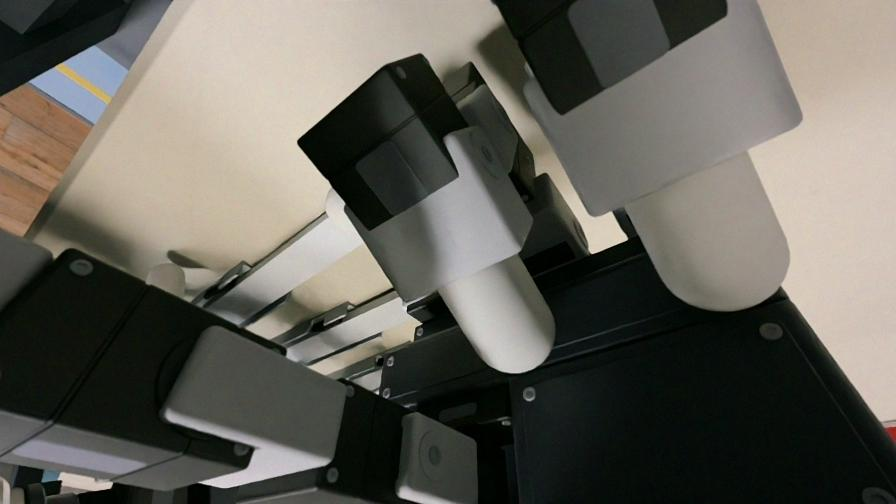

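Scaled by 2.520 from the camera's 896x504 image, which has a finer 1280x720 frame.

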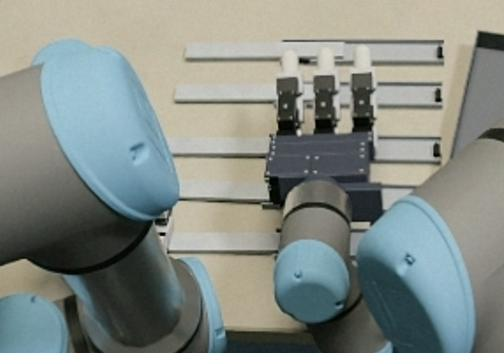

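Emit:
zoom_image(
  camera="cam_left_wrist",
  region=[140, 180, 440, 400],
)

Scaled by 1.680 from the camera's 896x504 image, which has a finer 1280x720 frame.

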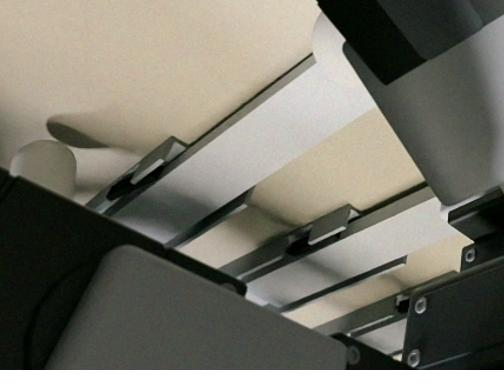

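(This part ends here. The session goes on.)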